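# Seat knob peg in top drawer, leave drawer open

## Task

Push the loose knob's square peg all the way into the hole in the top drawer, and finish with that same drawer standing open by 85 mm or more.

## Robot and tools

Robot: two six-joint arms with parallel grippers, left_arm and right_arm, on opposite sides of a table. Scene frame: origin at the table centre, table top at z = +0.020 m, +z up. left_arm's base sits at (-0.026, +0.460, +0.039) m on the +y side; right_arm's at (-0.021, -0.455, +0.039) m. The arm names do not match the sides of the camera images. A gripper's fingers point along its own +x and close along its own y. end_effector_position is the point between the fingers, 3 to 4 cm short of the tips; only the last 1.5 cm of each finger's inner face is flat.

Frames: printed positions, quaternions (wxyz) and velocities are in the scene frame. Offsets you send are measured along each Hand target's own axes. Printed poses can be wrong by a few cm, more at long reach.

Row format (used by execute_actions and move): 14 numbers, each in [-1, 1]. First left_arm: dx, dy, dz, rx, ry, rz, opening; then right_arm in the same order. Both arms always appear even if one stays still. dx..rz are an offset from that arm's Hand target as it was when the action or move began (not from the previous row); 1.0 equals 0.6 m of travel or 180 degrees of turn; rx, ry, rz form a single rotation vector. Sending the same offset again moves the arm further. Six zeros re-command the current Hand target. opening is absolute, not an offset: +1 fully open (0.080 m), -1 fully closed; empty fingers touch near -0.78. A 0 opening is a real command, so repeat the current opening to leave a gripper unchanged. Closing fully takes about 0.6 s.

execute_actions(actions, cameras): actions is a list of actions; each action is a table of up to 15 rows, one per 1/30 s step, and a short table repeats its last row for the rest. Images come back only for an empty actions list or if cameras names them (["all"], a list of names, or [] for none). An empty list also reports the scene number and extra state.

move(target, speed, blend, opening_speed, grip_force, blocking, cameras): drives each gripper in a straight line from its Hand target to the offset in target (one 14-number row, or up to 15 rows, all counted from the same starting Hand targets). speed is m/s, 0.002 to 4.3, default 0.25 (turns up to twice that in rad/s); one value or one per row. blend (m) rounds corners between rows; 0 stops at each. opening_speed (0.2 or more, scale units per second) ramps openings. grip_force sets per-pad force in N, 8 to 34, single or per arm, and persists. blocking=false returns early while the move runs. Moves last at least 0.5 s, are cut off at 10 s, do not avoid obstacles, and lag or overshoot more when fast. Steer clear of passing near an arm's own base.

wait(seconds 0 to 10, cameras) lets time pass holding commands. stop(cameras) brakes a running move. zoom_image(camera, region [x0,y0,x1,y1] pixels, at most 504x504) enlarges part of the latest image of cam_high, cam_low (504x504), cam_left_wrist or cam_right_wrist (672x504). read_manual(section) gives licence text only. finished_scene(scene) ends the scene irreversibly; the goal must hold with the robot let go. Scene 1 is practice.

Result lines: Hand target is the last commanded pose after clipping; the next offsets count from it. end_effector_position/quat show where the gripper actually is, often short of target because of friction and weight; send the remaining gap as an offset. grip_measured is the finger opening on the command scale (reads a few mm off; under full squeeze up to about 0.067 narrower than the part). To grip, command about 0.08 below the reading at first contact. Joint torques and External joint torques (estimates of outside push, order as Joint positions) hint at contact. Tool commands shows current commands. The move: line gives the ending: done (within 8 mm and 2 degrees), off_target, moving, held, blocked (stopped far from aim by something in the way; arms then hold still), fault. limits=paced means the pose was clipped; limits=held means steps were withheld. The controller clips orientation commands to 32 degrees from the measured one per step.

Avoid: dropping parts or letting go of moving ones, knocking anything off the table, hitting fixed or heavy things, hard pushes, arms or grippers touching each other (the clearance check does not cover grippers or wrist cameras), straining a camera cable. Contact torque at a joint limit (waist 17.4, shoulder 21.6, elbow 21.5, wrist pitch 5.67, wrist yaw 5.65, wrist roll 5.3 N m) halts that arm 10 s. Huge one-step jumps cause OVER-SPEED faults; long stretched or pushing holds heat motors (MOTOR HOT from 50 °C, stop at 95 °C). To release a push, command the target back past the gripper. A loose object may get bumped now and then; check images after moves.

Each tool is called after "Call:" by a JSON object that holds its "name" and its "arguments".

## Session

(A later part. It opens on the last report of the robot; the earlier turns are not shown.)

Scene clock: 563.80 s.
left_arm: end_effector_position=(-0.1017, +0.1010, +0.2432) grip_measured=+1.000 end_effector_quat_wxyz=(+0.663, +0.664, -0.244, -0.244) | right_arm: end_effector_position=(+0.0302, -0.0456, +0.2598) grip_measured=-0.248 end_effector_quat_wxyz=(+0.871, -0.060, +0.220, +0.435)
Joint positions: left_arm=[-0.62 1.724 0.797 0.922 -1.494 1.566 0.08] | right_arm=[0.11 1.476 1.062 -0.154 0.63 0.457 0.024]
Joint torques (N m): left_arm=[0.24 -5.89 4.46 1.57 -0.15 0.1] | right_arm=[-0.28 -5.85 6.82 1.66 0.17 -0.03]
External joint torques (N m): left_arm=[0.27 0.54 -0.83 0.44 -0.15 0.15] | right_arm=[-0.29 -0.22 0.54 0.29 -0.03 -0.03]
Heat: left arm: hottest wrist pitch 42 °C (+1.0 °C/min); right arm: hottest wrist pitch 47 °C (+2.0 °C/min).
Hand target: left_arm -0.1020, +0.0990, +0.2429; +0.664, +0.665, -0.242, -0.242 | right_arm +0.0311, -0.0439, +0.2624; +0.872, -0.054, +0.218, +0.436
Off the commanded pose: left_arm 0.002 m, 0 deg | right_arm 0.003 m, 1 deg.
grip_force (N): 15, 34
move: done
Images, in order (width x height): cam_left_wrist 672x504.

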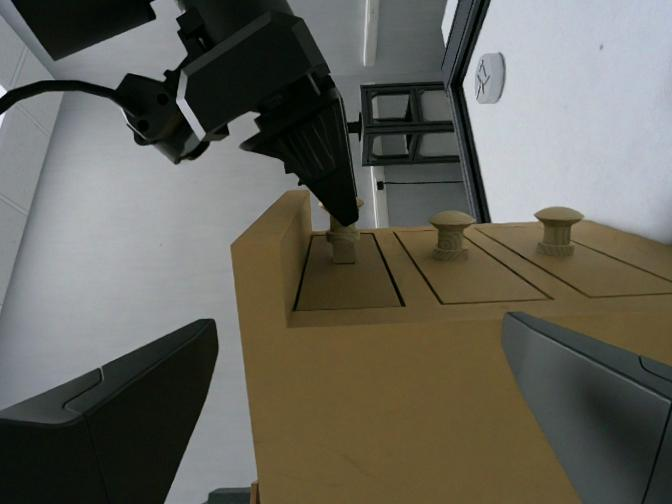

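Call:
{"name": "move", "arguments": {"target": [0,0,0,0,0,0,1.0,0.00269,0.00136,-0.00165,0,0,0,-0.36], "speed": 0.02, "cameras": ["cam_left_wrist"]}}

Call:
{"name": "zoom_image", "arguments": {"camera": "cam_left_wrist", "region": [322, 236, 364, 278]}}

Scene clock: 564.67 s.
left_arm: end_effector_position=(-0.1017, +0.1010, +0.2432) grip_measured=+1.000 end_effector_quat_wxyz=(+0.663, +0.664, -0.244, -0.244) | right_arm: end_effector_position=(+0.0301, -0.0450, +0.2597) grip_measured=-0.248 end_effector_quat_wxyz=(+0.871, -0.059, +0.219, +0.435)
Joint positions: left_arm=[-0.62 1.724 0.797 0.922 -1.494 1.566 0.08] | right_arm=[0.11 1.478 1.062 -0.15 0.63 0.457 0.024]
Joint torques (N m): left_arm=[0.22 -5.89 4.45 1.57 -0.15 0.1] | right_arm=[-0.31 -5.23 6.83 1.77 0.13 -0.03]
External joint torques (N m): left_arm=[0.19 0.56 -0.83 0.44 -0.14 0.15] | right_arm=[-0.28 0.53 0.42 0.36 -0.08 -0.03]
Heat: left arm: hottest wrist pitch 42 °C (+1.0 °C/min); right arm: hottest wrist pitch 47 °C (+2.0 °C/min).
Hand target: left_arm -0.1020, +0.0990, +0.2429; +0.664, +0.665, -0.242, -0.242 | right_arm +0.0310, -0.0425, +0.2608; +0.872, -0.054, +0.218, +0.436
Off the commanded pose: left_arm 0.002 m, 0 deg | right_arm 0.003 m, 1 deg.
grip_force (N): 15, 34
move: done
Images, in order (width x height): cam_left_wrist 672x504.

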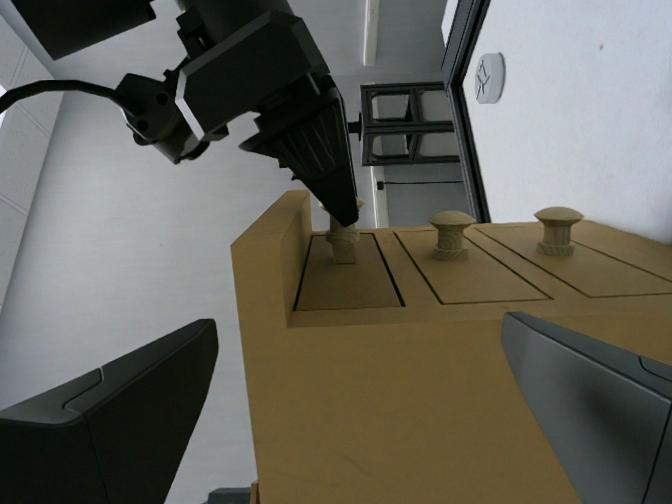

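Scaled by 12.000 from the camera's 672x504 image, which has a finer 960x720 frame.

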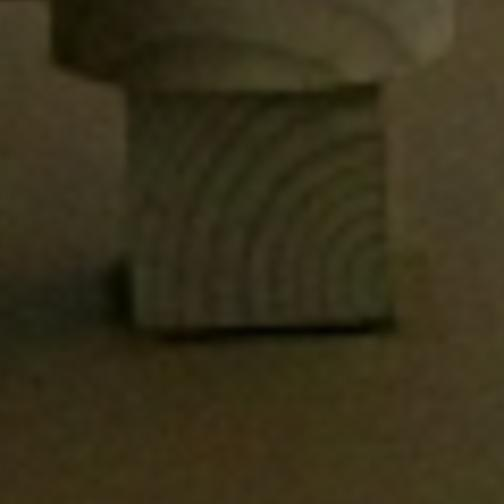

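Call:
{"name": "move", "arguments": {"target": [0,0,0,0,0,0,1.0,0.00148,0.00051,-0.00306,0,0,0,-0.36], "speed": 0.02, "cameras": ["cam_left_wrist"]}}

Call:
{"name": "zoom_image", "arguments": {"camera": "cam_left_wrist", "region": [322, 236, 364, 278]}}

Scene clock: 565.53 s.
left_arm: end_effector_position=(-0.1017, +0.1010, +0.2432) grip_measured=+1.000 end_effector_quat_wxyz=(+0.663, +0.664, -0.244, -0.244) | right_arm: end_effector_position=(+0.0303, -0.0448, +0.2591) grip_measured=-0.248 end_effector_quat_wxyz=(+0.872, -0.058, +0.219, +0.435)
Joint positions: left_arm=[-0.62 1.724 0.797 0.922 -1.494 1.566 0.08] | right_arm=[0.11 1.479 1.059 -0.143 0.632 0.457 0.024]
Joint torques (N m): left_arm=[0.22 -5.9 4.46 1.57 -0.15 0.1] | right_arm=[-0.16 -5.05 6.73 1.94 0.14 -0.02]
External joint torques (N m): left_arm=[0.23 0.57 -0.86 0.43 -0.15 0.15] | right_arm=[-0.18 0.64 0.39 0.54 -0.06 -0.02]
Heat: left arm: hottest wrist pitch 42 °C (+1.0 °C/min); right arm: hottest wrist pitch 47 °C (+2.0 °C/min).
Hand target: left_arm -0.1020, +0.0990, +0.2429; +0.664, +0.665, -0.242, -0.242 | right_arm +0.0307, -0.0422, +0.2588; +0.872, -0.054, +0.218, +0.436
Off the commanded pose: left_arm 0.002 m, 0 deg | right_arm 0.003 m, 0 deg.
grip_force (N): 15, 34
move: done
Images, in order (width x height): cam_left_wrist 672x504.

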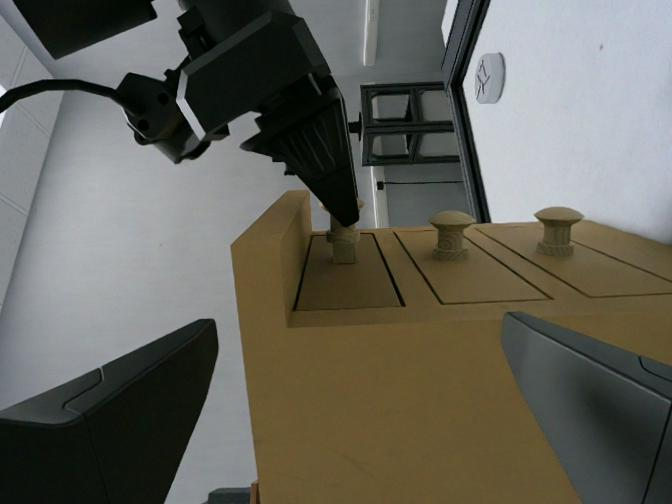

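Scaled by 12.000 from the camera's 672x504 image, which has a finer 960x720 frame.

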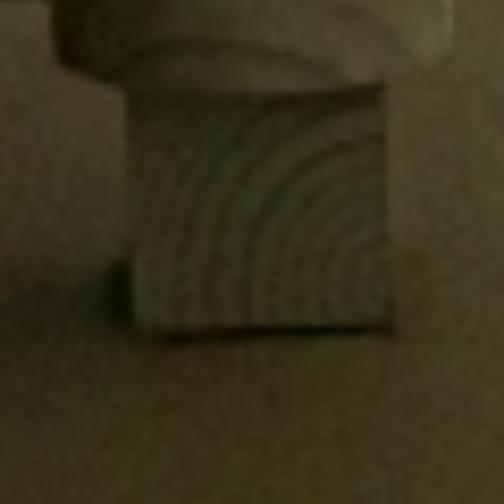

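Call:
{"name": "move", "arguments": {"target": [0,0,0,0,0,0,1.0,-0.00379,0.00001,-0.00366,0,0,0,-0.36], "speed": 0.02, "cameras": ["cam_left_wrist"]}}

Call:
{"name": "zoom_image", "arguments": {"camera": "cam_left_wrist", "region": [322, 236, 364, 278]}}

Scene clock: 566.77 s.
left_arm: end_effector_position=(-0.1017, +0.1010, +0.2432) grip_measured=+1.000 end_effector_quat_wxyz=(+0.663, +0.664, -0.244, -0.244) | right_arm: end_effector_position=(+0.0289, -0.0447, +0.2586) grip_measured=-0.248 end_effector_quat_wxyz=(+0.871, -0.057, +0.218, +0.436)
Joint positions: left_arm=[-0.62 1.724 0.797 0.922 -1.494 1.566 0.08] | right_arm=[0.114 1.479 1.055 -0.137 0.633 0.457 0.024]
Joint torques (N m): left_arm=[0.24 -5.89 4.45 1.57 -0.16 0.1] | right_arm=[0.16 -5.95 6.11 1.48 0.3 0.13]
External joint torques (N m): left_arm=[0.24 0.5 -0.8 0.45 -0.16 0.15] | right_arm=[0.16 -0.27 -0.26 0.07 0.11 0.14]
Heat: left arm: hottest wrist pitch 42 °C (+1.0 °C/min); right arm: hottest wrist pitch 47 °C (+2.0 °C/min).
Hand target: left_arm -0.1020, +0.0990, +0.2429; +0.664, +0.665, -0.242, -0.242 | right_arm +0.0286, -0.0445, +0.2579; +0.872, -0.054, +0.218, +0.436
Off the commanded pose: left_arm 0.002 m, 0 deg | right_arm 0.001 m, 0 deg.
grip_force (N): 15, 34
move: done
Images, in order (width x height): cam_left_wrist 672x504.

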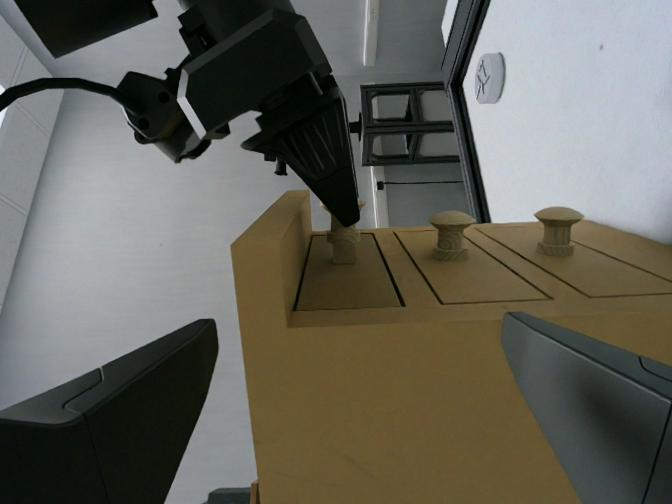

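Scaled by 12.000 from the camera's 672x504 image, which has a finer 960x720 frame.

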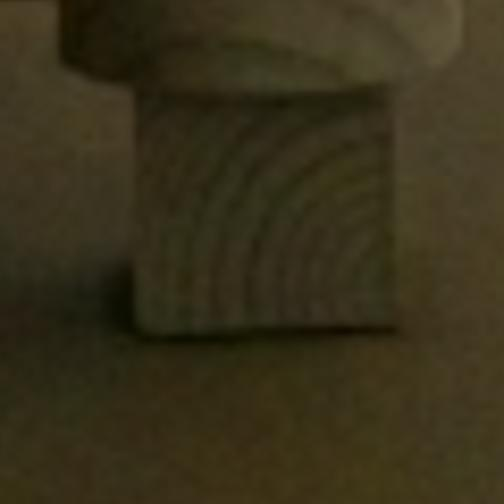

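Call:
{"name": "move", "arguments": {"target": [0,0,0,0,0,0,1.0,0.00071,0.00186,-0.00134,0,0,0,-0.36], "speed": 0.02, "cameras": ["cam_left_wrist"]}}

Call:
{"name": "zoom_image", "arguments": {"camera": "cam_left_wrist", "region": [322, 236, 364, 278]}}

Scene clock: 567.87 s.
left_arm: end_effector_position=(-0.1017, +0.1010, +0.2432) grip_measured=+1.000 end_effector_quat_wxyz=(+0.663, +0.664, -0.244, -0.244) | right_arm: end_effector_position=(+0.0283, -0.0444, +0.2586) grip_measured=-0.248 end_effector_quat_wxyz=(+0.871, -0.056, +0.218, +0.436)
Joint positions: left_arm=[-0.62 1.724 0.797 0.922 -1.494 1.566 0.08] | right_arm=[0.116 1.48 1.054 -0.135 0.634 0.459 0.024]
Joint torques (N m): left_arm=[0.23 -5.9 4.46 1.57 -0.15 0.09] | right_arm=[0.19 -5.45 6.14 1.49 0.33 0.14]
External joint torques (N m): left_arm=[0.2 0.58 -0.89 0.43 -0.15 0.14] | right_arm=[0.19 0.24 -0.24 0.08 0.14 0.14]
Heat: left arm: hottest wrist pitch 42 °C (+1.0 °C/min); right arm: hottest wrist pitch 47 °C (+2.0 °C/min).
Hand target: left_arm -0.1020, +0.0990, +0.2429; +0.664, +0.665, -0.242, -0.242 | right_arm +0.0278, -0.0437, +0.2569; +0.872, -0.055, +0.218, +0.436
Off the commanded pose: left_arm 0.002 m, 0 deg | right_arm 0.002 m, 0 deg.
grip_force (N): 15, 34
move: done
Images, in order (width x height): cam_left_wrist 672x504.

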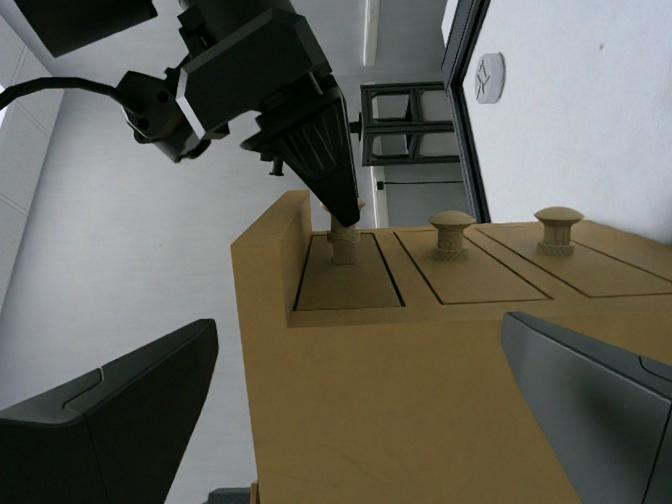

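Scaled by 12.000 from the camera's 672x504 image, which has a finer 960x720 frame.

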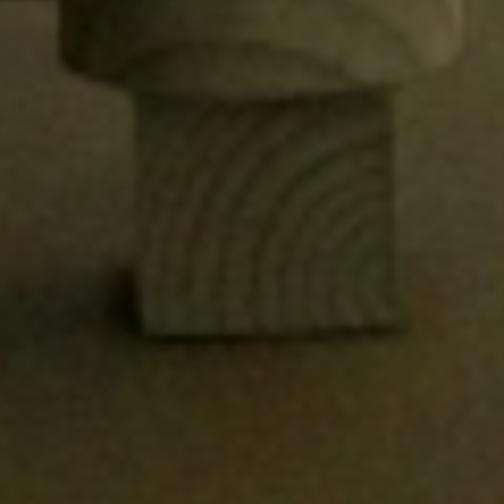

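Call:
{"name": "move", "arguments": {"target": [0,0,0,0,0,0,1.0,0.00282,-0.00021,-0.00012,0,0,0,-0.36], "speed": 0.02, "cameras": ["cam_left_wrist"]}}

Call:
{"name": "zoom_image", "arguments": {"camera": "cam_left_wrist", "region": [322, 236, 364, 278]}}

Scene clock: 568.73 s.
left_arm: end_effector_position=(-0.1017, +0.1010, +0.2432) grip_measured=+1.000 end_effector_quat_wxyz=(+0.663, +0.664, -0.244, -0.244) | right_arm: end_effector_position=(+0.0283, -0.0438, +0.2582) grip_measured=-0.248 end_effector_quat_wxyz=(+0.871, -0.055, +0.217, +0.436)
Joint positions: left_arm=[-0.62 1.724 0.797 0.922 -1.494 1.566 0.08] | right_arm=[0.116 1.483 1.054 -0.131 0.635 0.459 0.024]
Joint torques (N m): left_arm=[0.22 -5.9 4.45 1.57 -0.15 0.1] | right_arm=[-0.25 -5.25 6.2 1.62 0.19 0.04]
External joint torques (N m): left_arm=[0.24 0.48 -0.84 0.45 -0.16 0.15] | right_arm=[-0.25 0.46 -0.17 0.21 0 0.04]
Heat: left arm: hottest wrist pitch 42 °C (+1.0 °C/min); right arm: hottest wrist pitch 47 °C (+2.0 °C/min).
Hand target: left_arm -0.1020, +0.0990, +0.2429; +0.664, +0.665, -0.242, -0.242 | right_arm +0.0288, -0.0425, +0.2562; +0.872, -0.054, +0.218, +0.436
Off the commanded pose: left_arm 0.002 m, 0 deg | right_arm 0.002 m, 0 deg.
grip_force (N): 15, 34
move: done
Images, in order (width x height): cam_left_wrist 672x504.

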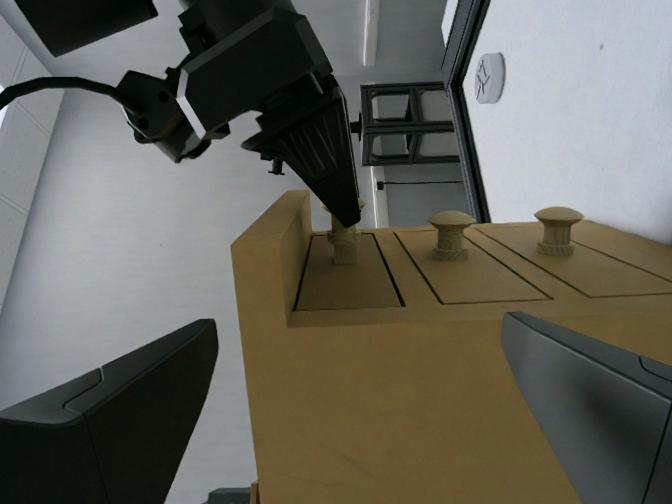

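Scaled by 12.000 from the camera's 672x504 image, which has a finer 960x720 frame.

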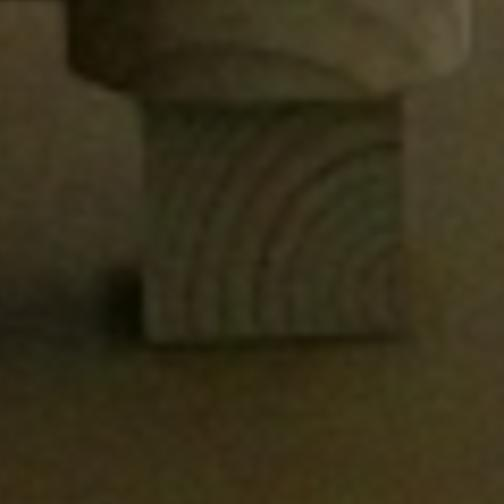

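Call:
{"name": "move", "arguments": {"target": [0,0,0,0,0,0,1.0,0.0046,-0.00188,0.00183,0,0,0,-0.36], "speed": 0.02, "cameras": ["cam_left_wrist"]}}

Call:
{"name": "zoom_image", "arguments": {"camera": "cam_left_wrist", "region": [322, 236, 364, 278]}}

Scene clock: 569.63 s.
left_arm: end_effector_position=(-0.1017, +0.1010, +0.2432) grip_measured=+1.000 end_effector_quat_wxyz=(+0.663, +0.664, -0.244, -0.244) | right_arm: end_effector_position=(+0.0294, -0.0435, +0.2578) grip_measured=-0.248 end_effector_quat_wxyz=(+0.872, -0.055, +0.218, +0.435)
Joint positions: left_arm=[-0.62 1.724 0.797 0.922 -1.494 1.566 0.08] | right_arm=[0.113 1.484 1.054 -0.129 0.635 0.459 0.024]
Joint torques (N m): left_arm=[0.24 -5.89 4.46 1.57 -0.15 0.1] | right_arm=[-0.81 -4.92 6.44 1.82 -0.03 -0.16]
External joint torques (N m): left_arm=[0.25 0.56 -0.85 0.44 -0.15 0.15] | right_arm=[-0.76 0.85 0.03 0.41 -0.24 -0.16]
Heat: left arm: hottest wrist pitch 42 °C (+1.0 °C/min); right arm: hottest wrist pitch 47 °C (+2.0 °C/min).
Hand target: left_arm -0.1020, +0.0990, +0.2429; +0.664, +0.665, -0.242, -0.242 | right_arm +0.0315, -0.0410, +0.2560; +0.872, -0.054, +0.218, +0.436
Off the commanded pose: left_arm 0.002 m, 0 deg | right_arm 0.004 m, 0 deg.
grip_force (N): 15, 34
move: done
Images, in order (width x height): cam_left_wrist 672x504.

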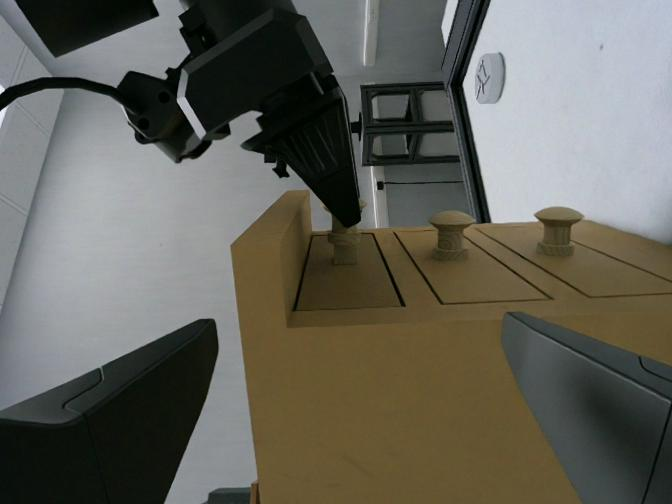

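Scaled by 12.000 from the camera's 672x504 image, which has a finer 960x720 frame.

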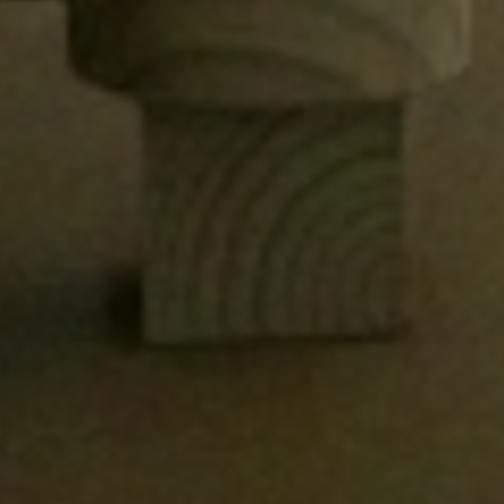

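Call:
{"name": "move", "arguments": {"target": [0,0,0,0,0,0,1.0,0.0046,-0.00188,0.00183,0,0,0,-0.36], "speed": 0.02, "cameras": ["cam_left_wrist"]}}

Call:
{"name": "zoom_image", "arguments": {"camera": "cam_left_wrist", "region": [322, 236, 364, 278]}}

Scene clock: 570.63 s.
left_arm: end_effector_position=(-0.1017, +0.1010, +0.2432) grip_measured=+1.000 end_effector_quat_wxyz=(+0.663, +0.664, -0.244, -0.244) | right_arm: end_effector_position=(+0.0305, -0.0431, +0.2571) grip_measured=-0.248 end_effector_quat_wxyz=(+0.871, -0.057, +0.218, +0.436)
Joint positions: left_arm=[-0.62 1.724 0.797 0.922 -1.494 1.566 0.08] | right_arm=[0.109 1.486 1.054 -0.127 0.63 0.454 0.024]
Joint torques (N m): left_arm=[0.23 -5.89 4.47 1.57 -0.15 0.1] | right_arm=[-0.89 -4.39 6.72 2.11 -0.17 -0.16]
External joint torques (N m): left_arm=[0.26 0.58 -0.84 0.43 -0.15 0.15] | right_arm=[-0.87 1.32 0.38 0.71 -0.37 -0.15]
Heat: left arm: hottest wrist pitch 42 °C (+1.0 °C/min); right arm: hottest wrist pitch 48 °C (+3.0 °C/min).
Hand target: left_arm -0.1020, +0.0990, +0.2429; +0.664, +0.665, -0.242, -0.242 | right_arm +0.0341, -0.0392, +0.2556; +0.872, -0.054, +0.218, +0.436
Off the commanded pose: left_arm 0.002 m, 0 deg | right_arm 0.005 m, 0 deg.
grip_force (N): 15, 34
move: done
Images, in order (width x height): cam_left_wrist 672x504.

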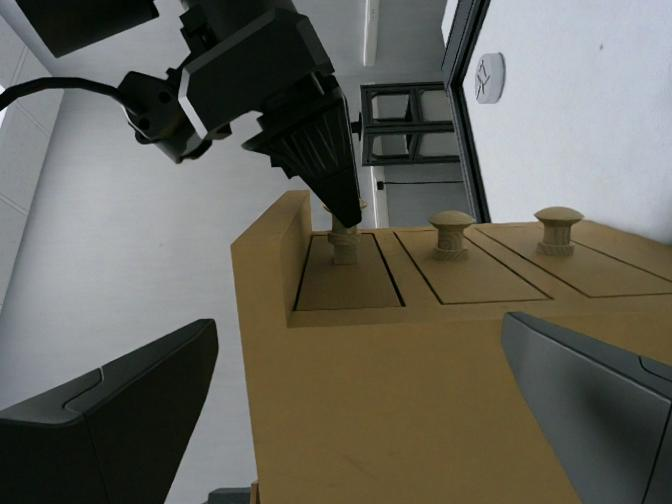

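Scaled by 12.000 from the camera's 672x504 image, which has a finer 960x720 frame.

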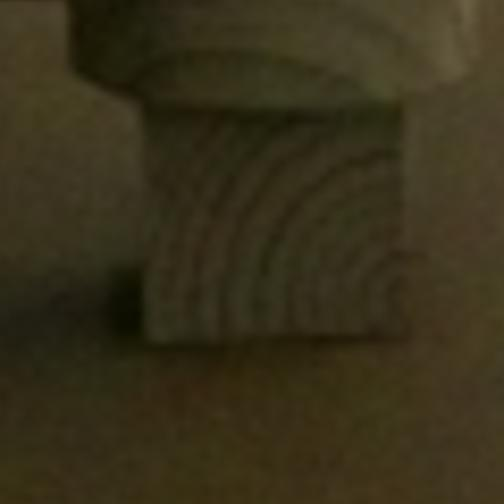

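Call:
{"name": "move", "arguments": {"target": [0,0,0,0,0,0,1.0,0.0046,-0.00188,0.00183,0,0,0,-0.36], "speed": 0.02, "cameras": ["cam_left_wrist","cam_right_wrist"]}}

Call:
{"name": "zoom_image", "arguments": {"camera": "cam_left_wrist", "region": [322, 236, 364, 278]}}

Scene clock: 571.80 s.
left_arm: end_effector_position=(-0.1017, +0.1010, +0.2432) grip_measured=+1.000 end_effector_quat_wxyz=(+0.663, +0.664, -0.244, -0.244) | right_arm: end_effector_position=(+0.0319, -0.0429, +0.2567) grip_measured=-0.248 end_effector_quat_wxyz=(+0.871, -0.058, +0.218, +0.436)
Joint positions: left_arm=[-0.62 1.724 0.797 0.922 -1.494 1.566 0.08] | right_arm=[0.104 1.486 1.053 -0.125 0.625 0.448 0.024]
Joint torques (N m): left_arm=[0.24 -5.9 4.45 1.58 -0.15 0.1] | right_arm=[-1.24 -3.71 7.14 2.37 -0.2 -0.17]
External joint torques (N m): left_arm=[0.2 0.57 -0.85 0.43 -0.14 0.15] | right_arm=[-1.22 2.11 0.7 0.94 -0.4 -0.17]
Heat: left arm: hottest wrist pitch 42 °C (+1.0 °C/min); right arm: hottest wrist pitch 48 °C (+3.0 °C/min).
Hand target: left_arm -0.1020, +0.0990, +0.2429; +0.664, +0.665, -0.242, -0.242 | right_arm +0.0369, -0.0376, +0.2552; +0.872, -0.054, +0.218, +0.435
Off the commanded pose: left_arm 0.002 m, 0 deg | right_arm 0.007 m, 0 deg.
grip_force (N): 15, 34
move: done
Images, in order (width x height): cam_left_wrist 672x504, cam_right_wrist 672x504.

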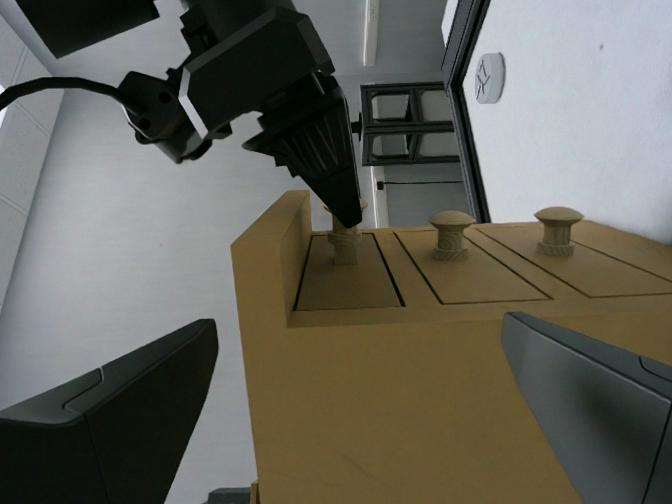

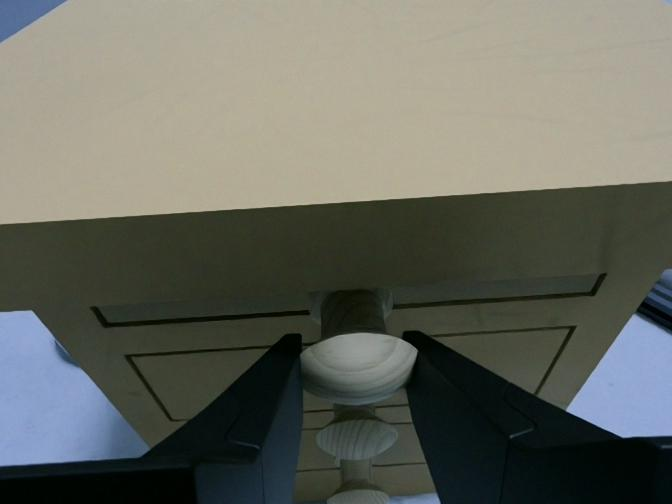

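Scaled by 12.000 from the camera's 672x504 image, which has a finer 960x720 frame.

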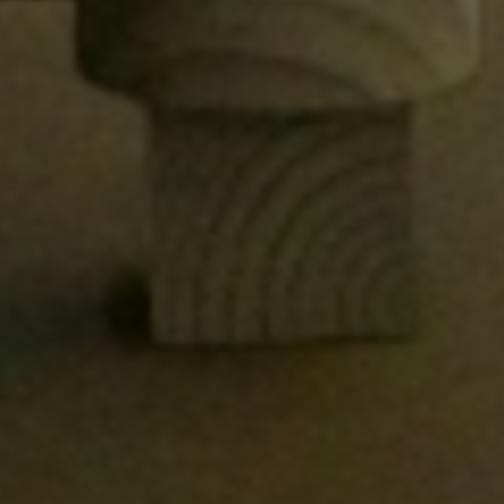

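Call:
{"name": "move", "arguments": {"target": [0,0,0,0,0,0,1.0,-0.00038,-0.00062,0.00267,0,0,0,-0.36], "speed": 0.02, "cameras": ["cam_left_wrist"]}}

Call:
{"name": "zoom_image", "arguments": {"camera": "cam_left_wrist", "region": [322, 236, 364, 278]}}

Scene clock: 572.77 s.
left_arm: end_effector_position=(-0.1017, +0.1010, +0.2432) grip_measured=+1.000 end_effector_quat_wxyz=(+0.663, +0.664, -0.244, -0.244) | right_arm: end_effector_position=(+0.0322, -0.0428, +0.2566) grip_measured=-0.248 end_effector_quat_wxyz=(+0.871, -0.059, +0.218, +0.437)
Joint positions: left_arm=[-0.62 1.724 0.797 0.922 -1.494 1.566 0.08] | right_arm=[0.102 1.486 1.053 -0.125 0.623 0.447 0.024]
Joint torques (N m): left_arm=[0.24 -5.89 4.46 1.57 -0.15 0.1] | right_arm=[-1.37 -3.87 7.69 2.12 -0.24 -0.18]
External joint torques (N m): left_arm=[0.24 0.56 -0.84 0.43 -0.14 0.15] | right_arm=[-1.37 1.89 1.36 0.73 -0.43 -0.17]
Heat: left arm: hottest wrist pitch 42 °C (+1.0 °C/min); right arm: hottest wrist pitch 49 °C (+4.0 °C/min).
Hand target: left_arm -0.1020, +0.0990, +0.2429; +0.664, +0.665, -0.242, -0.242 | right_arm +0.0375, -0.0376, +0.2568; +0.872, -0.054, +0.218, +0.436
Off the commanded pose: left_arm 0.002 m, 0 deg | right_arm 0.008 m, 1 deg.
grip_force (N): 15, 34
move: done
Images, in order (width x height): cam_left_wrist 672x504.

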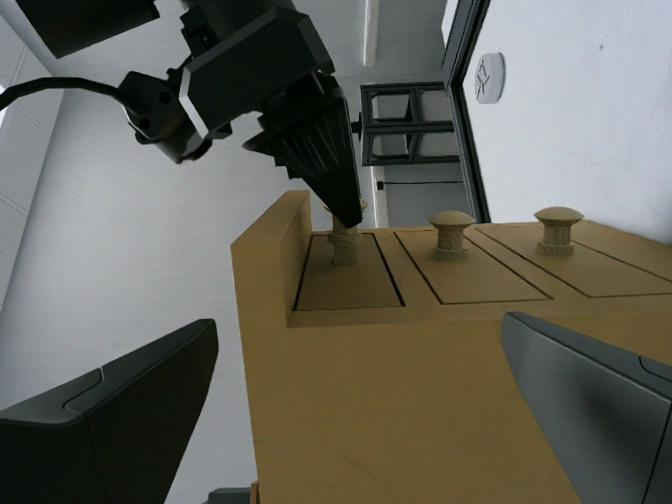

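Scaled by 12.000 from the camera's 672x504 image, which has a finer 960x720 frame.

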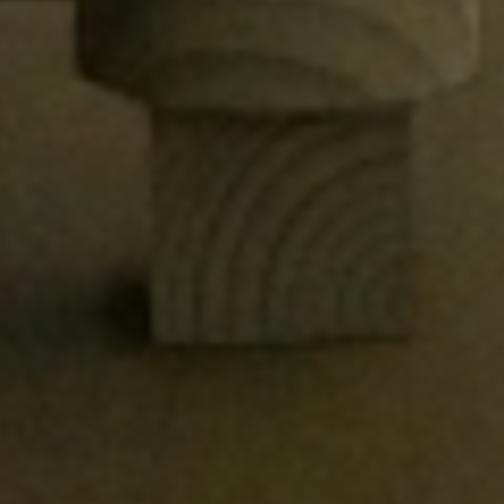

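Call:
{"name": "move", "arguments": {"target": [0,0,0,0,0,0,1.0,-0.01749,0.00576,-0.00745,0,0,0,-0.36], "speed": 0.02, "cameras": ["cam_left_wrist"]}}

Call:
{"name": "zoom_image", "arguments": {"camera": "cam_left_wrist", "region": [322, 236, 364, 278]}}

Scene clock: 574.27 s.
left_arm: end_effector_position=(-0.1017, +0.1010, +0.2432) grip_measured=+1.000 end_effector_quat_wxyz=(+0.663, +0.664, -0.244, -0.244) | right_arm: end_effector_position=(+0.0274, -0.0433, +0.2562) grip_measured=-0.248 end_effector_quat_wxyz=(+0.870, -0.058, +0.219, +0.437)
Joint positions: left_arm=[-0.62 1.724 0.797 0.922 -1.494 1.566 0.08] | right_arm=[0.117 1.486 1.053 -0.131 0.633 0.459 0.024]
Joint torques (N m): left_arm=[0.23 -5.88 4.46 1.57 -0.16 0.1] | right_arm=[0 -6.91 6.19 1.07 0.3 0.1]
External joint torques (N m): left_arm=[0.23 0.63 -0.87 0.42 -0.15 0.15] | right_arm=[0 -1.15 -0.21 -0.35 0.1 0.1]
Heat: left arm: hottest wrist pitch 42 °C (+1.0 °C/min); right arm: hottest wrist pitch 49 °C (+4.0 °C/min).
Hand target: left_arm -0.1020, +0.0990, +0.2429; +0.664, +0.665, -0.242, -0.242 | right_arm +0.0279, -0.0444, +0.2576; +0.872, -0.054, +0.218, +0.436
Off the commanded pose: left_arm 0.002 m, 0 deg | right_arm 0.002 m, 0 deg.
grip_force (N): 15, 34
move: done
Images, in order (width x height): cam_left_wrist 672x504.

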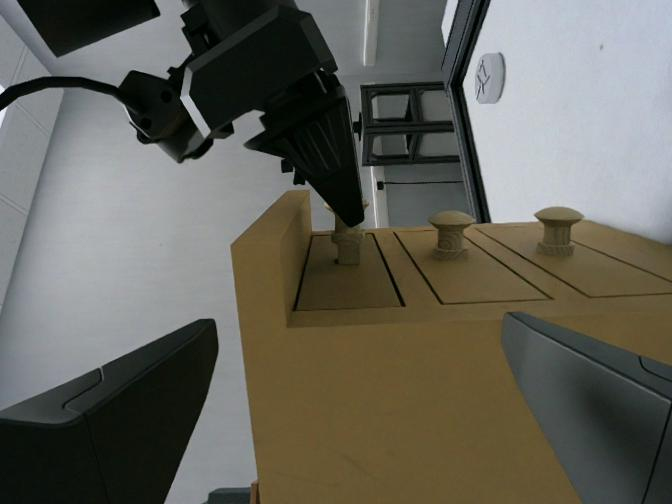

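Scaled by 12.000 from the camera's 672x504 image, which has a finer 960x720 frame.

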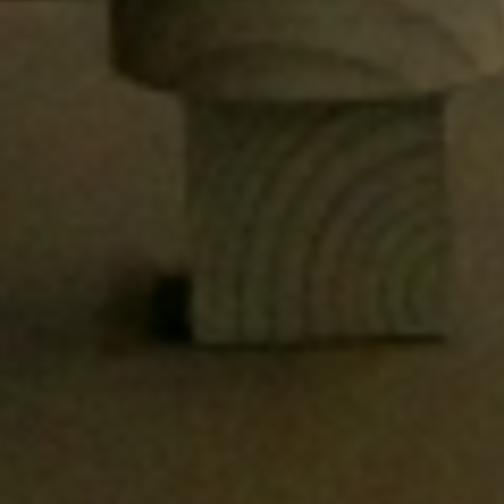

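Call:
{"name": "move", "arguments": {"target": [0,0,0,0,0,0,1.0,-0.00265,-0.00123,0.00351,0,0,0,-0.36], "speed": 0.02, "cameras": ["cam_left_wrist"]}}

Call:
{"name": "zoom_image", "arguments": {"camera": "cam_left_wrist", "region": [322, 236, 364, 278]}}

Scene clock: 575.23 s.
left_arm: end_effector_position=(-0.1017, +0.1010, +0.2432) grip_measured=+1.000 end_effector_quat_wxyz=(+0.663, +0.664, -0.244, -0.244) | right_arm: end_effector_position=(+0.0275, -0.0443, +0.2546) grip_measured=-0.248 end_effector_quat_wxyz=(+0.870, -0.062, +0.220, +0.436)
Joint positions: left_arm=[-0.62 1.724 0.797 0.922 -1.494 1.566 0.08] | right_arm=[0.117 1.486 1.053 -0.141 0.633 0.459 0.024]
Joint torques (N m): left_arm=[0.23 -5.89 4.45 1.57 -0.16 0.1] | right_arm=[-0.13 -7.67 6.75 1.02 0.35 0.07]
External joint torques (N m): left_arm=[0.23 0.53 -0.82 0.44 -0.15 0.15] | right_arm=[-0.15 -1.86 0.38 -0.38 0.15 0.07]
Heat: left arm: hottest wrist pitch 42 °C (+1.0 °C/min); right arm: hottest wrist pitch 49 °C (+4.1 °C/min).
Hand target: left_arm -0.1020, +0.0990, +0.2429; +0.664, +0.665, -0.242, -0.242 | right_arm +0.0283, -0.0454, +0.2601; +0.872, -0.054, +0.218, +0.436
Off the commanded pose: left_arm 0.002 m, 0 deg | right_arm 0.006 m, 1 deg.
grip_force (N): 15, 34
move: done
Images, in order (width x height): cam_left_wrist 672x504.

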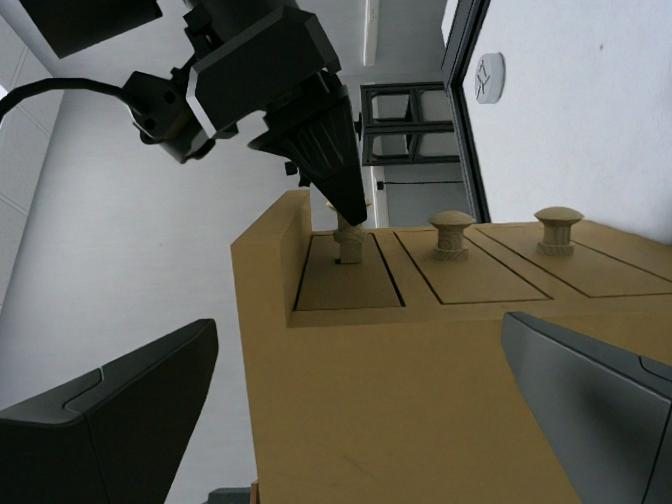

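Scaled by 12.000 from the camera's 672x504 image, which has a finer 960x720 frame.

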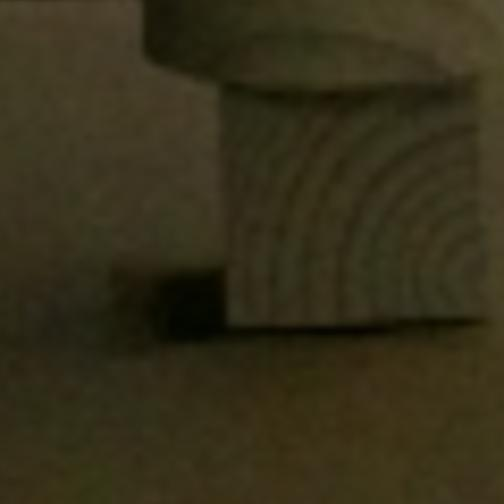

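Call:
{"name": "move", "arguments": {"target": [0,0,0,0,0,0,1.0,-0.00214,0.00048,0.0045,0,0,0,-0.36], "speed": 0.02, "cameras": ["cam_left_wrist"]}}

Call:
{"name": "zoom_image", "arguments": {"camera": "cam_left_wrist", "region": [322, 236, 364, 278]}}

Scene clock: 583.47 s.
left_arm: end_effector_position=(-0.1017, +0.1010, +0.2432) grip_measured=+1.000 end_effector_quat_wxyz=(+0.663, +0.664, -0.244, -0.244) | right_arm: end_effector_position=(+0.0277, -0.0456, +0.2529) grip_measured=-0.248 end_effector_quat_wxyz=(+0.870, -0.068, +0.222, +0.435)
Joint positions: left_arm=[-0.62 1.724 0.797 0.922 -1.494 1.566 0.08] | right_arm=[0.117 1.486 1.053 -0.153 0.633 0.459 0.024]
Joint torques (N m): left_arm=[0.24 -5.9 4.46 1.57 -0.16 0.1] | right_arm=[-0.11 -7.78 7.49 1 0.37 0.15]
External joint torques (N m): left_arm=[0.21 0.49 -0.82 0.44 -0.15 0.15] | right_arm=[-0.08 -2.01 1.1 -0.4 0.16 0.15]
Heat: left arm: hottest wrist pitch 42 °C (+0.0 °C/min); right arm: hottest wrist pitch 47 °C (+1.0 °C/min).
Hand target: left_arm -0.1020, +0.0990, +0.2429; +0.664, +0.665, -0.242, -0.242 | right_arm +0.0283, -0.0454, +0.2631; +0.872, -0.054, +0.218, +0.436
Off the commanded pose: left_arm 0.002 m, 0 deg | right_arm 0.010 m, 2 deg.
grip_force (N): 15, 34
move: off_target (right_arm)
Images, in order (width x height): cam_left_wrist 672x504.

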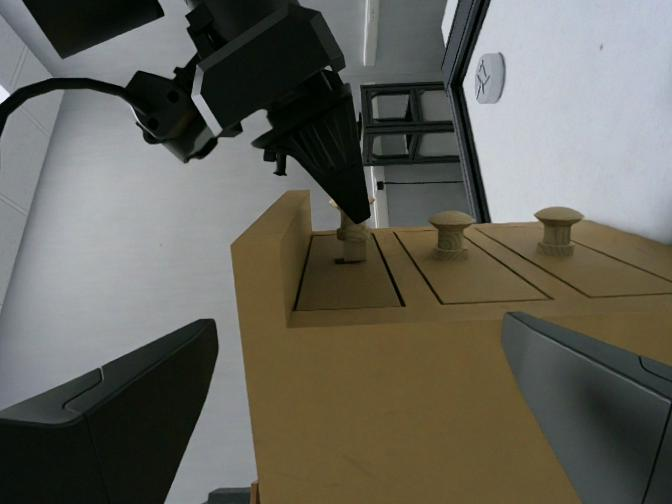

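Scaled by 12.000 from the camera's 672x504 image, which has a finer 960x720 frame.

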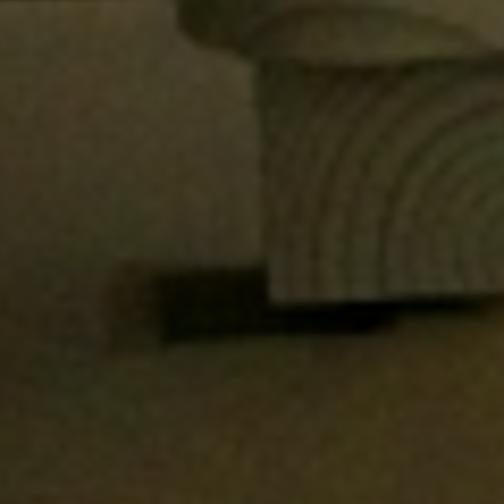

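Call:
{"name": "move", "arguments": {"target": [[0,0,0,0,0,0,1.0,-0.01875,0.00067,-0.00714,0,0,0,-0.36],[0,0,0,0,0,0,1.0,0.00432,-0.00041,0.00099,0,0,0,-0.36]], "speed": 0.025, "cameras": ["cam_left_wrist"]}}

Call:
{"name": "zoom_image", "arguments": {"camera": "cam_left_wrist", "region": [322, 236, 364, 278]}}

Scene clock: 585.77 s.
left_arm: end_effector_position=(-0.1017, +0.1010, +0.2432) grip_measured=+1.000 end_effector_quat_wxyz=(+0.663, +0.664, -0.244, -0.244) | right_arm: end_effector_position=(+0.0297, -0.0467, +0.2575) grip_measured=-0.248 end_effector_quat_wxyz=(+0.872, -0.060, +0.221, +0.434)
Joint positions: left_arm=[-0.62 1.724 0.797 0.922 -1.494 1.566 0.08] | right_arm=[0.113 1.476 1.055 -0.153 0.634 0.462 0.024]
Joint torques (N m): left_arm=[0.24 -5.9 4.45 1.57 -0.15 0.1] | right_arm=[-0.22 -5.57 7.68 1.38 0.15 -0.08]
External joint torques (N m): left_arm=[0.24 0.55 -0.87 0.43 -0.15 0.15] | right_arm=[-0.26 0.05 1.34 -0.01 -0.05 -0.08]
Heat: left arm: hottest wrist pitch 42 °C (+0.0 °C/min); right arm: hottest wrist pitch 47 °C (+1.0 °C/min).
Hand target: left_arm -0.1020, +0.0990, +0.2429; +0.664, +0.665, -0.242, -0.242 | right_arm +0.0301, -0.0435, +0.2626; +0.872, -0.054, +0.218, +0.436
Off the commanded pose: left_arm 0.002 m, 0 deg | right_arm 0.006 m, 1 deg.
grip_force (N): 15, 34
move: done
Images, in order (width x height): cam_left_wrist 672x504.

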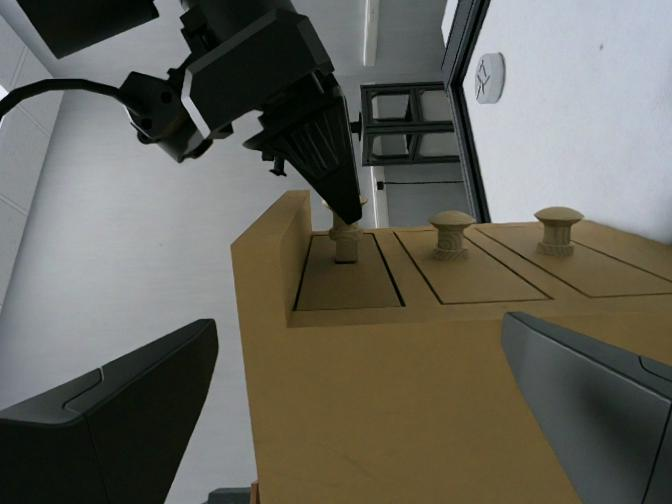

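Scaled by 12.000 from the camera's 672x504 image, which has a finer 960x720 frame.

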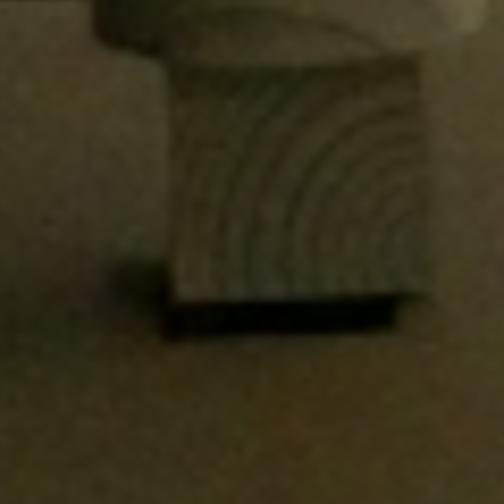

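Call:
{"name": "move", "arguments": {"target": [[0,0,0,0,0,0,1.0,-0.02073,0.00421,-0.0066,0,0,0,-0.36],[0,0,0,0,0,0,1.0,0.00087,0.00329,0.00229,0,0,0,-0.36]], "speed": 0.025, "cameras": ["cam_left_wrist"]}}

Call:
{"name": "zoom_image", "arguments": {"camera": "cam_left_wrist", "region": [322, 236, 364, 278]}}

Scene clock: 588.87 s.
left_arm: end_effector_position=(-0.1017, +0.1010, +0.2432) grip_measured=+1.000 end_effector_quat_wxyz=(+0.663, +0.664, -0.244, -0.244) | right_arm: end_effector_position=(+0.0287, -0.0447, +0.2586) grip_measured=-0.248 end_effector_quat_wxyz=(+0.871, -0.060, +0.221, +0.434)
Joint positions: left_arm=[-0.62 1.724 0.797 0.922 -1.494 1.566 0.08] | right_arm=[0.115 1.483 1.066 -0.158 0.635 0.463 0.024]
Joint torques (N m): left_arm=[0.23 -5.89 4.47 1.57 -0.15 0.1] | right_arm=[-0.28 -5.62 7.74 1.38 0.21 -0.12]
External joint torques (N m): left_arm=[0.17 0.58 -0.85 0.43 -0.15 0.15] | right_arm=[-0.26 0.1 1.39 0 0 -0.12]
Heat: left arm: hottest wrist pitch 42 °C (+0.0 °C/min); right arm: hottest wrist pitch 47 °C (-1.0 °C/min).
Hand target: left_arm -0.1020, +0.0990, +0.2429; +0.664, +0.665, -0.242, -0.242 | right_arm +0.0292, -0.0415, +0.2638; +0.872, -0.054, +0.218, +0.436
Off the commanded pose: left_arm 0.002 m, 0 deg | right_arm 0.006 m, 1 deg.
grip_force (N): 15, 34
move: done
Images, in order (width x height): cam_left_wrist 672x504.

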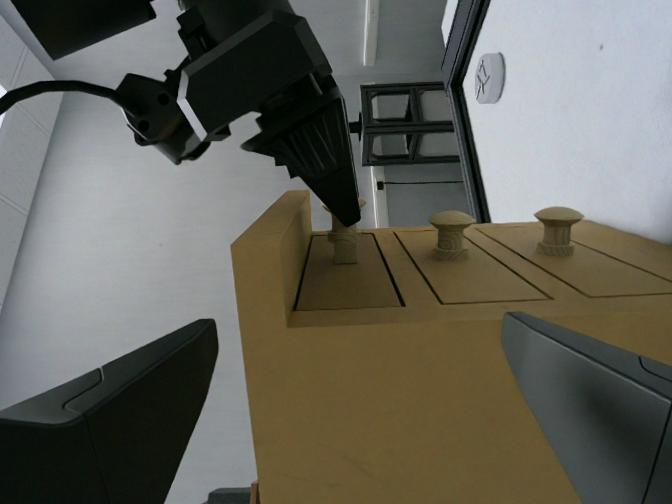

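Scaled by 12.000 from the camera's 672x504 image, which has a finer 960x720 frame.

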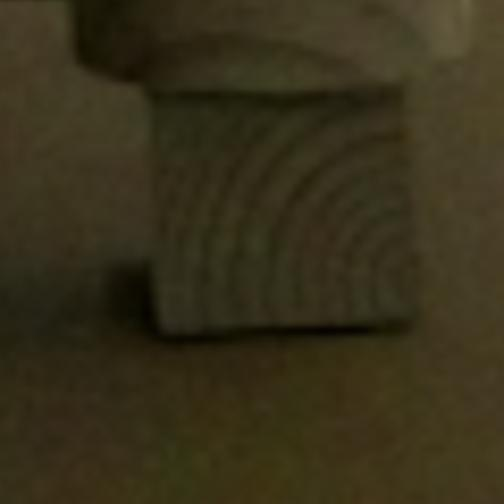

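Call:
{"name": "move", "arguments": {"target": [[0,0,0,0,0,0,1.0,-0.01881,-0.00027,-0.00706,0,0,0,-0.36],[0,0,0,0,0,0,1.0,0.00113,-0.00103,0.00124,0,0,0,-0.36]], "speed": 0.025, "cameras": ["cam_left_wrist"]}}

Call:
{"name": "zoom_image", "arguments": {"camera": "cam_left_wrist", "region": [322, 236, 364, 278]}}

Scene clock: 590.73 s.
left_arm: end_effector_position=(-0.1017, +0.1010, +0.2432) grip_measured=+1.000 end_effector_quat_wxyz=(+0.663, +0.664, -0.244, -0.244) | right_arm: end_effector_position=(+0.0292, -0.0448, +0.2582) grip_measured=-0.248 end_effector_quat_wxyz=(+0.871, -0.061, +0.221, +0.434)
Joint positions: left_arm=[-0.62 1.724 0.797 0.922 -1.494 1.566 0.08] | right_arm=[0.113 1.483 1.066 -0.159 0.633 0.461 0.024]
Joint torques (N m): left_arm=[0.23 -5.9 4.46 1.57 -0.15 0.1] | right_arm=[-0.35 -5.41 7.94 1.51 0.16 -0.13]
External joint torques (N m): left_arm=[0.23 0.67 -0.91 0.41 -0.15 0.16] | right_arm=[-0.36 0.36 1.55 0.1 -0.04 -0.13]
Heat: left arm: hottest wrist pitch 42 °C (+0.0 °C/min); right arm: hottest wrist pitch 47 °C (-2.0 °C/min).
Hand target: left_arm -0.1020, +0.0990, +0.2429; +0.664, +0.665, -0.242, -0.242 | right_arm +0.0302, -0.0412, +0.2640; +0.872, -0.054, +0.218, +0.436
Off the commanded pose: left_arm 0.002 m, 0 deg | right_arm 0.007 m, 1 deg.
grip_force (N): 15, 34
move: done
Images, in order (width x height): cam_left_wrist 672x504.

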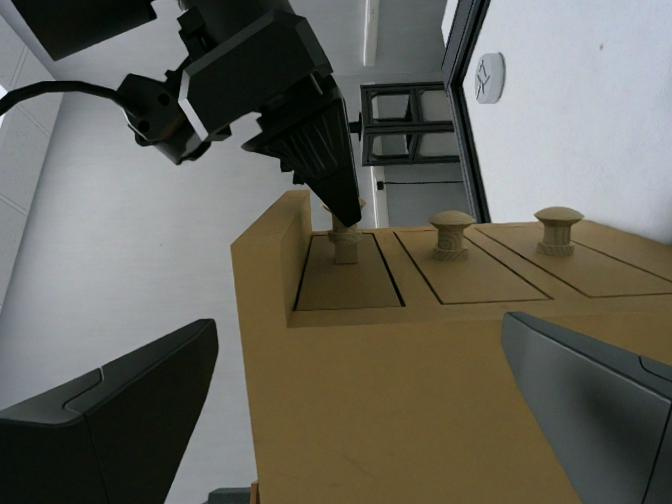

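Scaled by 12.000 from the camera's 672x504 image, which has a finer 960x720 frame.

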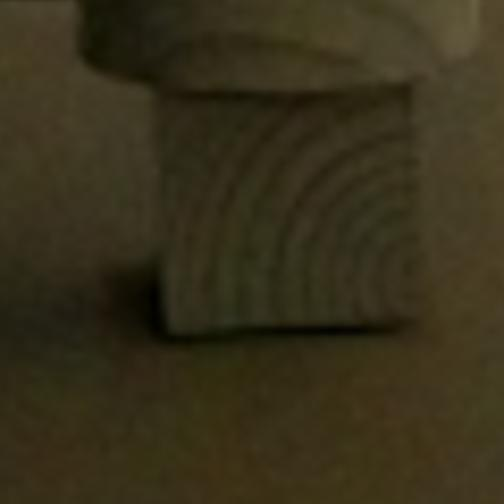

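Call:
{"name": "move", "arguments": {"target": [[0,0,0,0,0,0,1.0,-0.01945,0.00083,-0.00571,0,0,0,-0.36],[0,0,0,0,0,0,1.0,0.00086,0.00009,0.00207,0,0,0,-0.36]], "speed": 0.025, "cameras": ["cam_left_wrist"]}}

Call:
{"name": "zoom_image", "arguments": {"camera": "cam_left_wrist", "region": [322, 236, 364, 278]}}

Scene clock: 592.47 s.
left_arm: end_effector_position=(-0.1017, +0.1010, +0.2432) grip_measured=+1.000 end_effector_quat_wxyz=(+0.663, +0.664, -0.244, -0.244) | right_arm: end_effector_position=(+0.0296, -0.0447, +0.2589) grip_measured=-0.248 end_effector_quat_wxyz=(+0.871, -0.062, +0.221, +0.434)
Joint positions: left_arm=[-0.62 1.724 0.797 0.922 -1.494 1.566 0.08] | right_arm=[0.112 1.483 1.07 -0.163 0.633 0.46 0.024]
Joint torques (N m): left_arm=[0.23 -5.89 4.46 1.57 -0.15 0.1] | right_arm=[-0.57 -5.39 8.12 1.64 0.09 -0.13]
External joint torques (N m): left_arm=[0.19 0.52 -0.8 0.44 -0.14 0.15] | right_arm=[-0.57 0.38 1.72 0.23 -0.11 -0.13]
Heat: left arm: hottest wrist pitch 42 °C (+0.0 °C/min); right arm: hottest wrist pitch 47 °C (-2.0 °C/min).
Hand target: left_arm -0.1020, +0.0990, +0.2429; +0.664, +0.665, -0.242, -0.242 | right_arm +0.0310, -0.0404, +0.2649; +0.872, -0.054, +0.218, +0.436
Off the commanded pose: left_arm 0.002 m, 0 deg | right_arm 0.007 m, 1 deg.
grip_force (N): 15, 34
move: done
Images, in order (width x height): cam_left_wrist 672x504.

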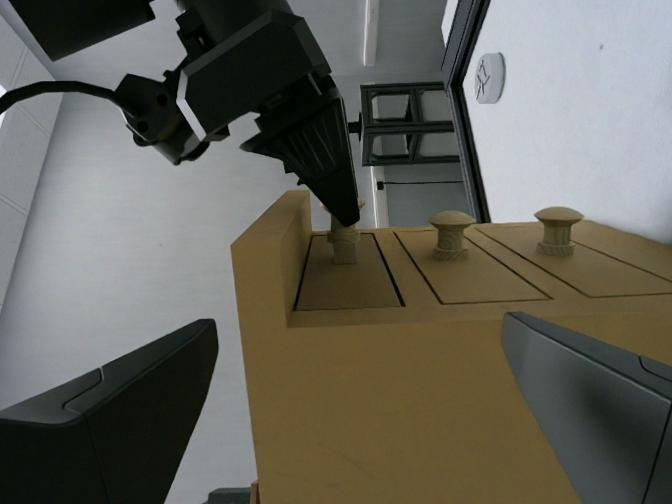

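Scaled by 12.000 from the camera's 672x504 image, which has a finer 960x720 frame.

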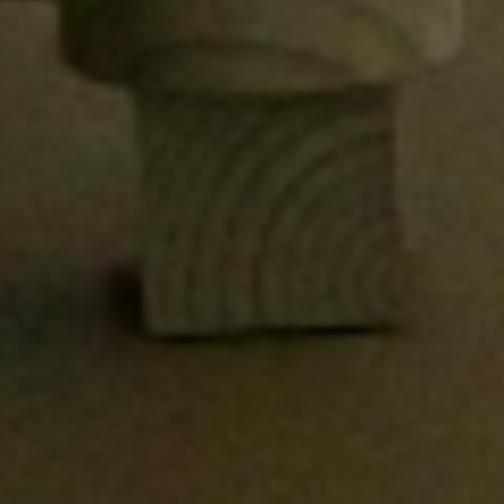

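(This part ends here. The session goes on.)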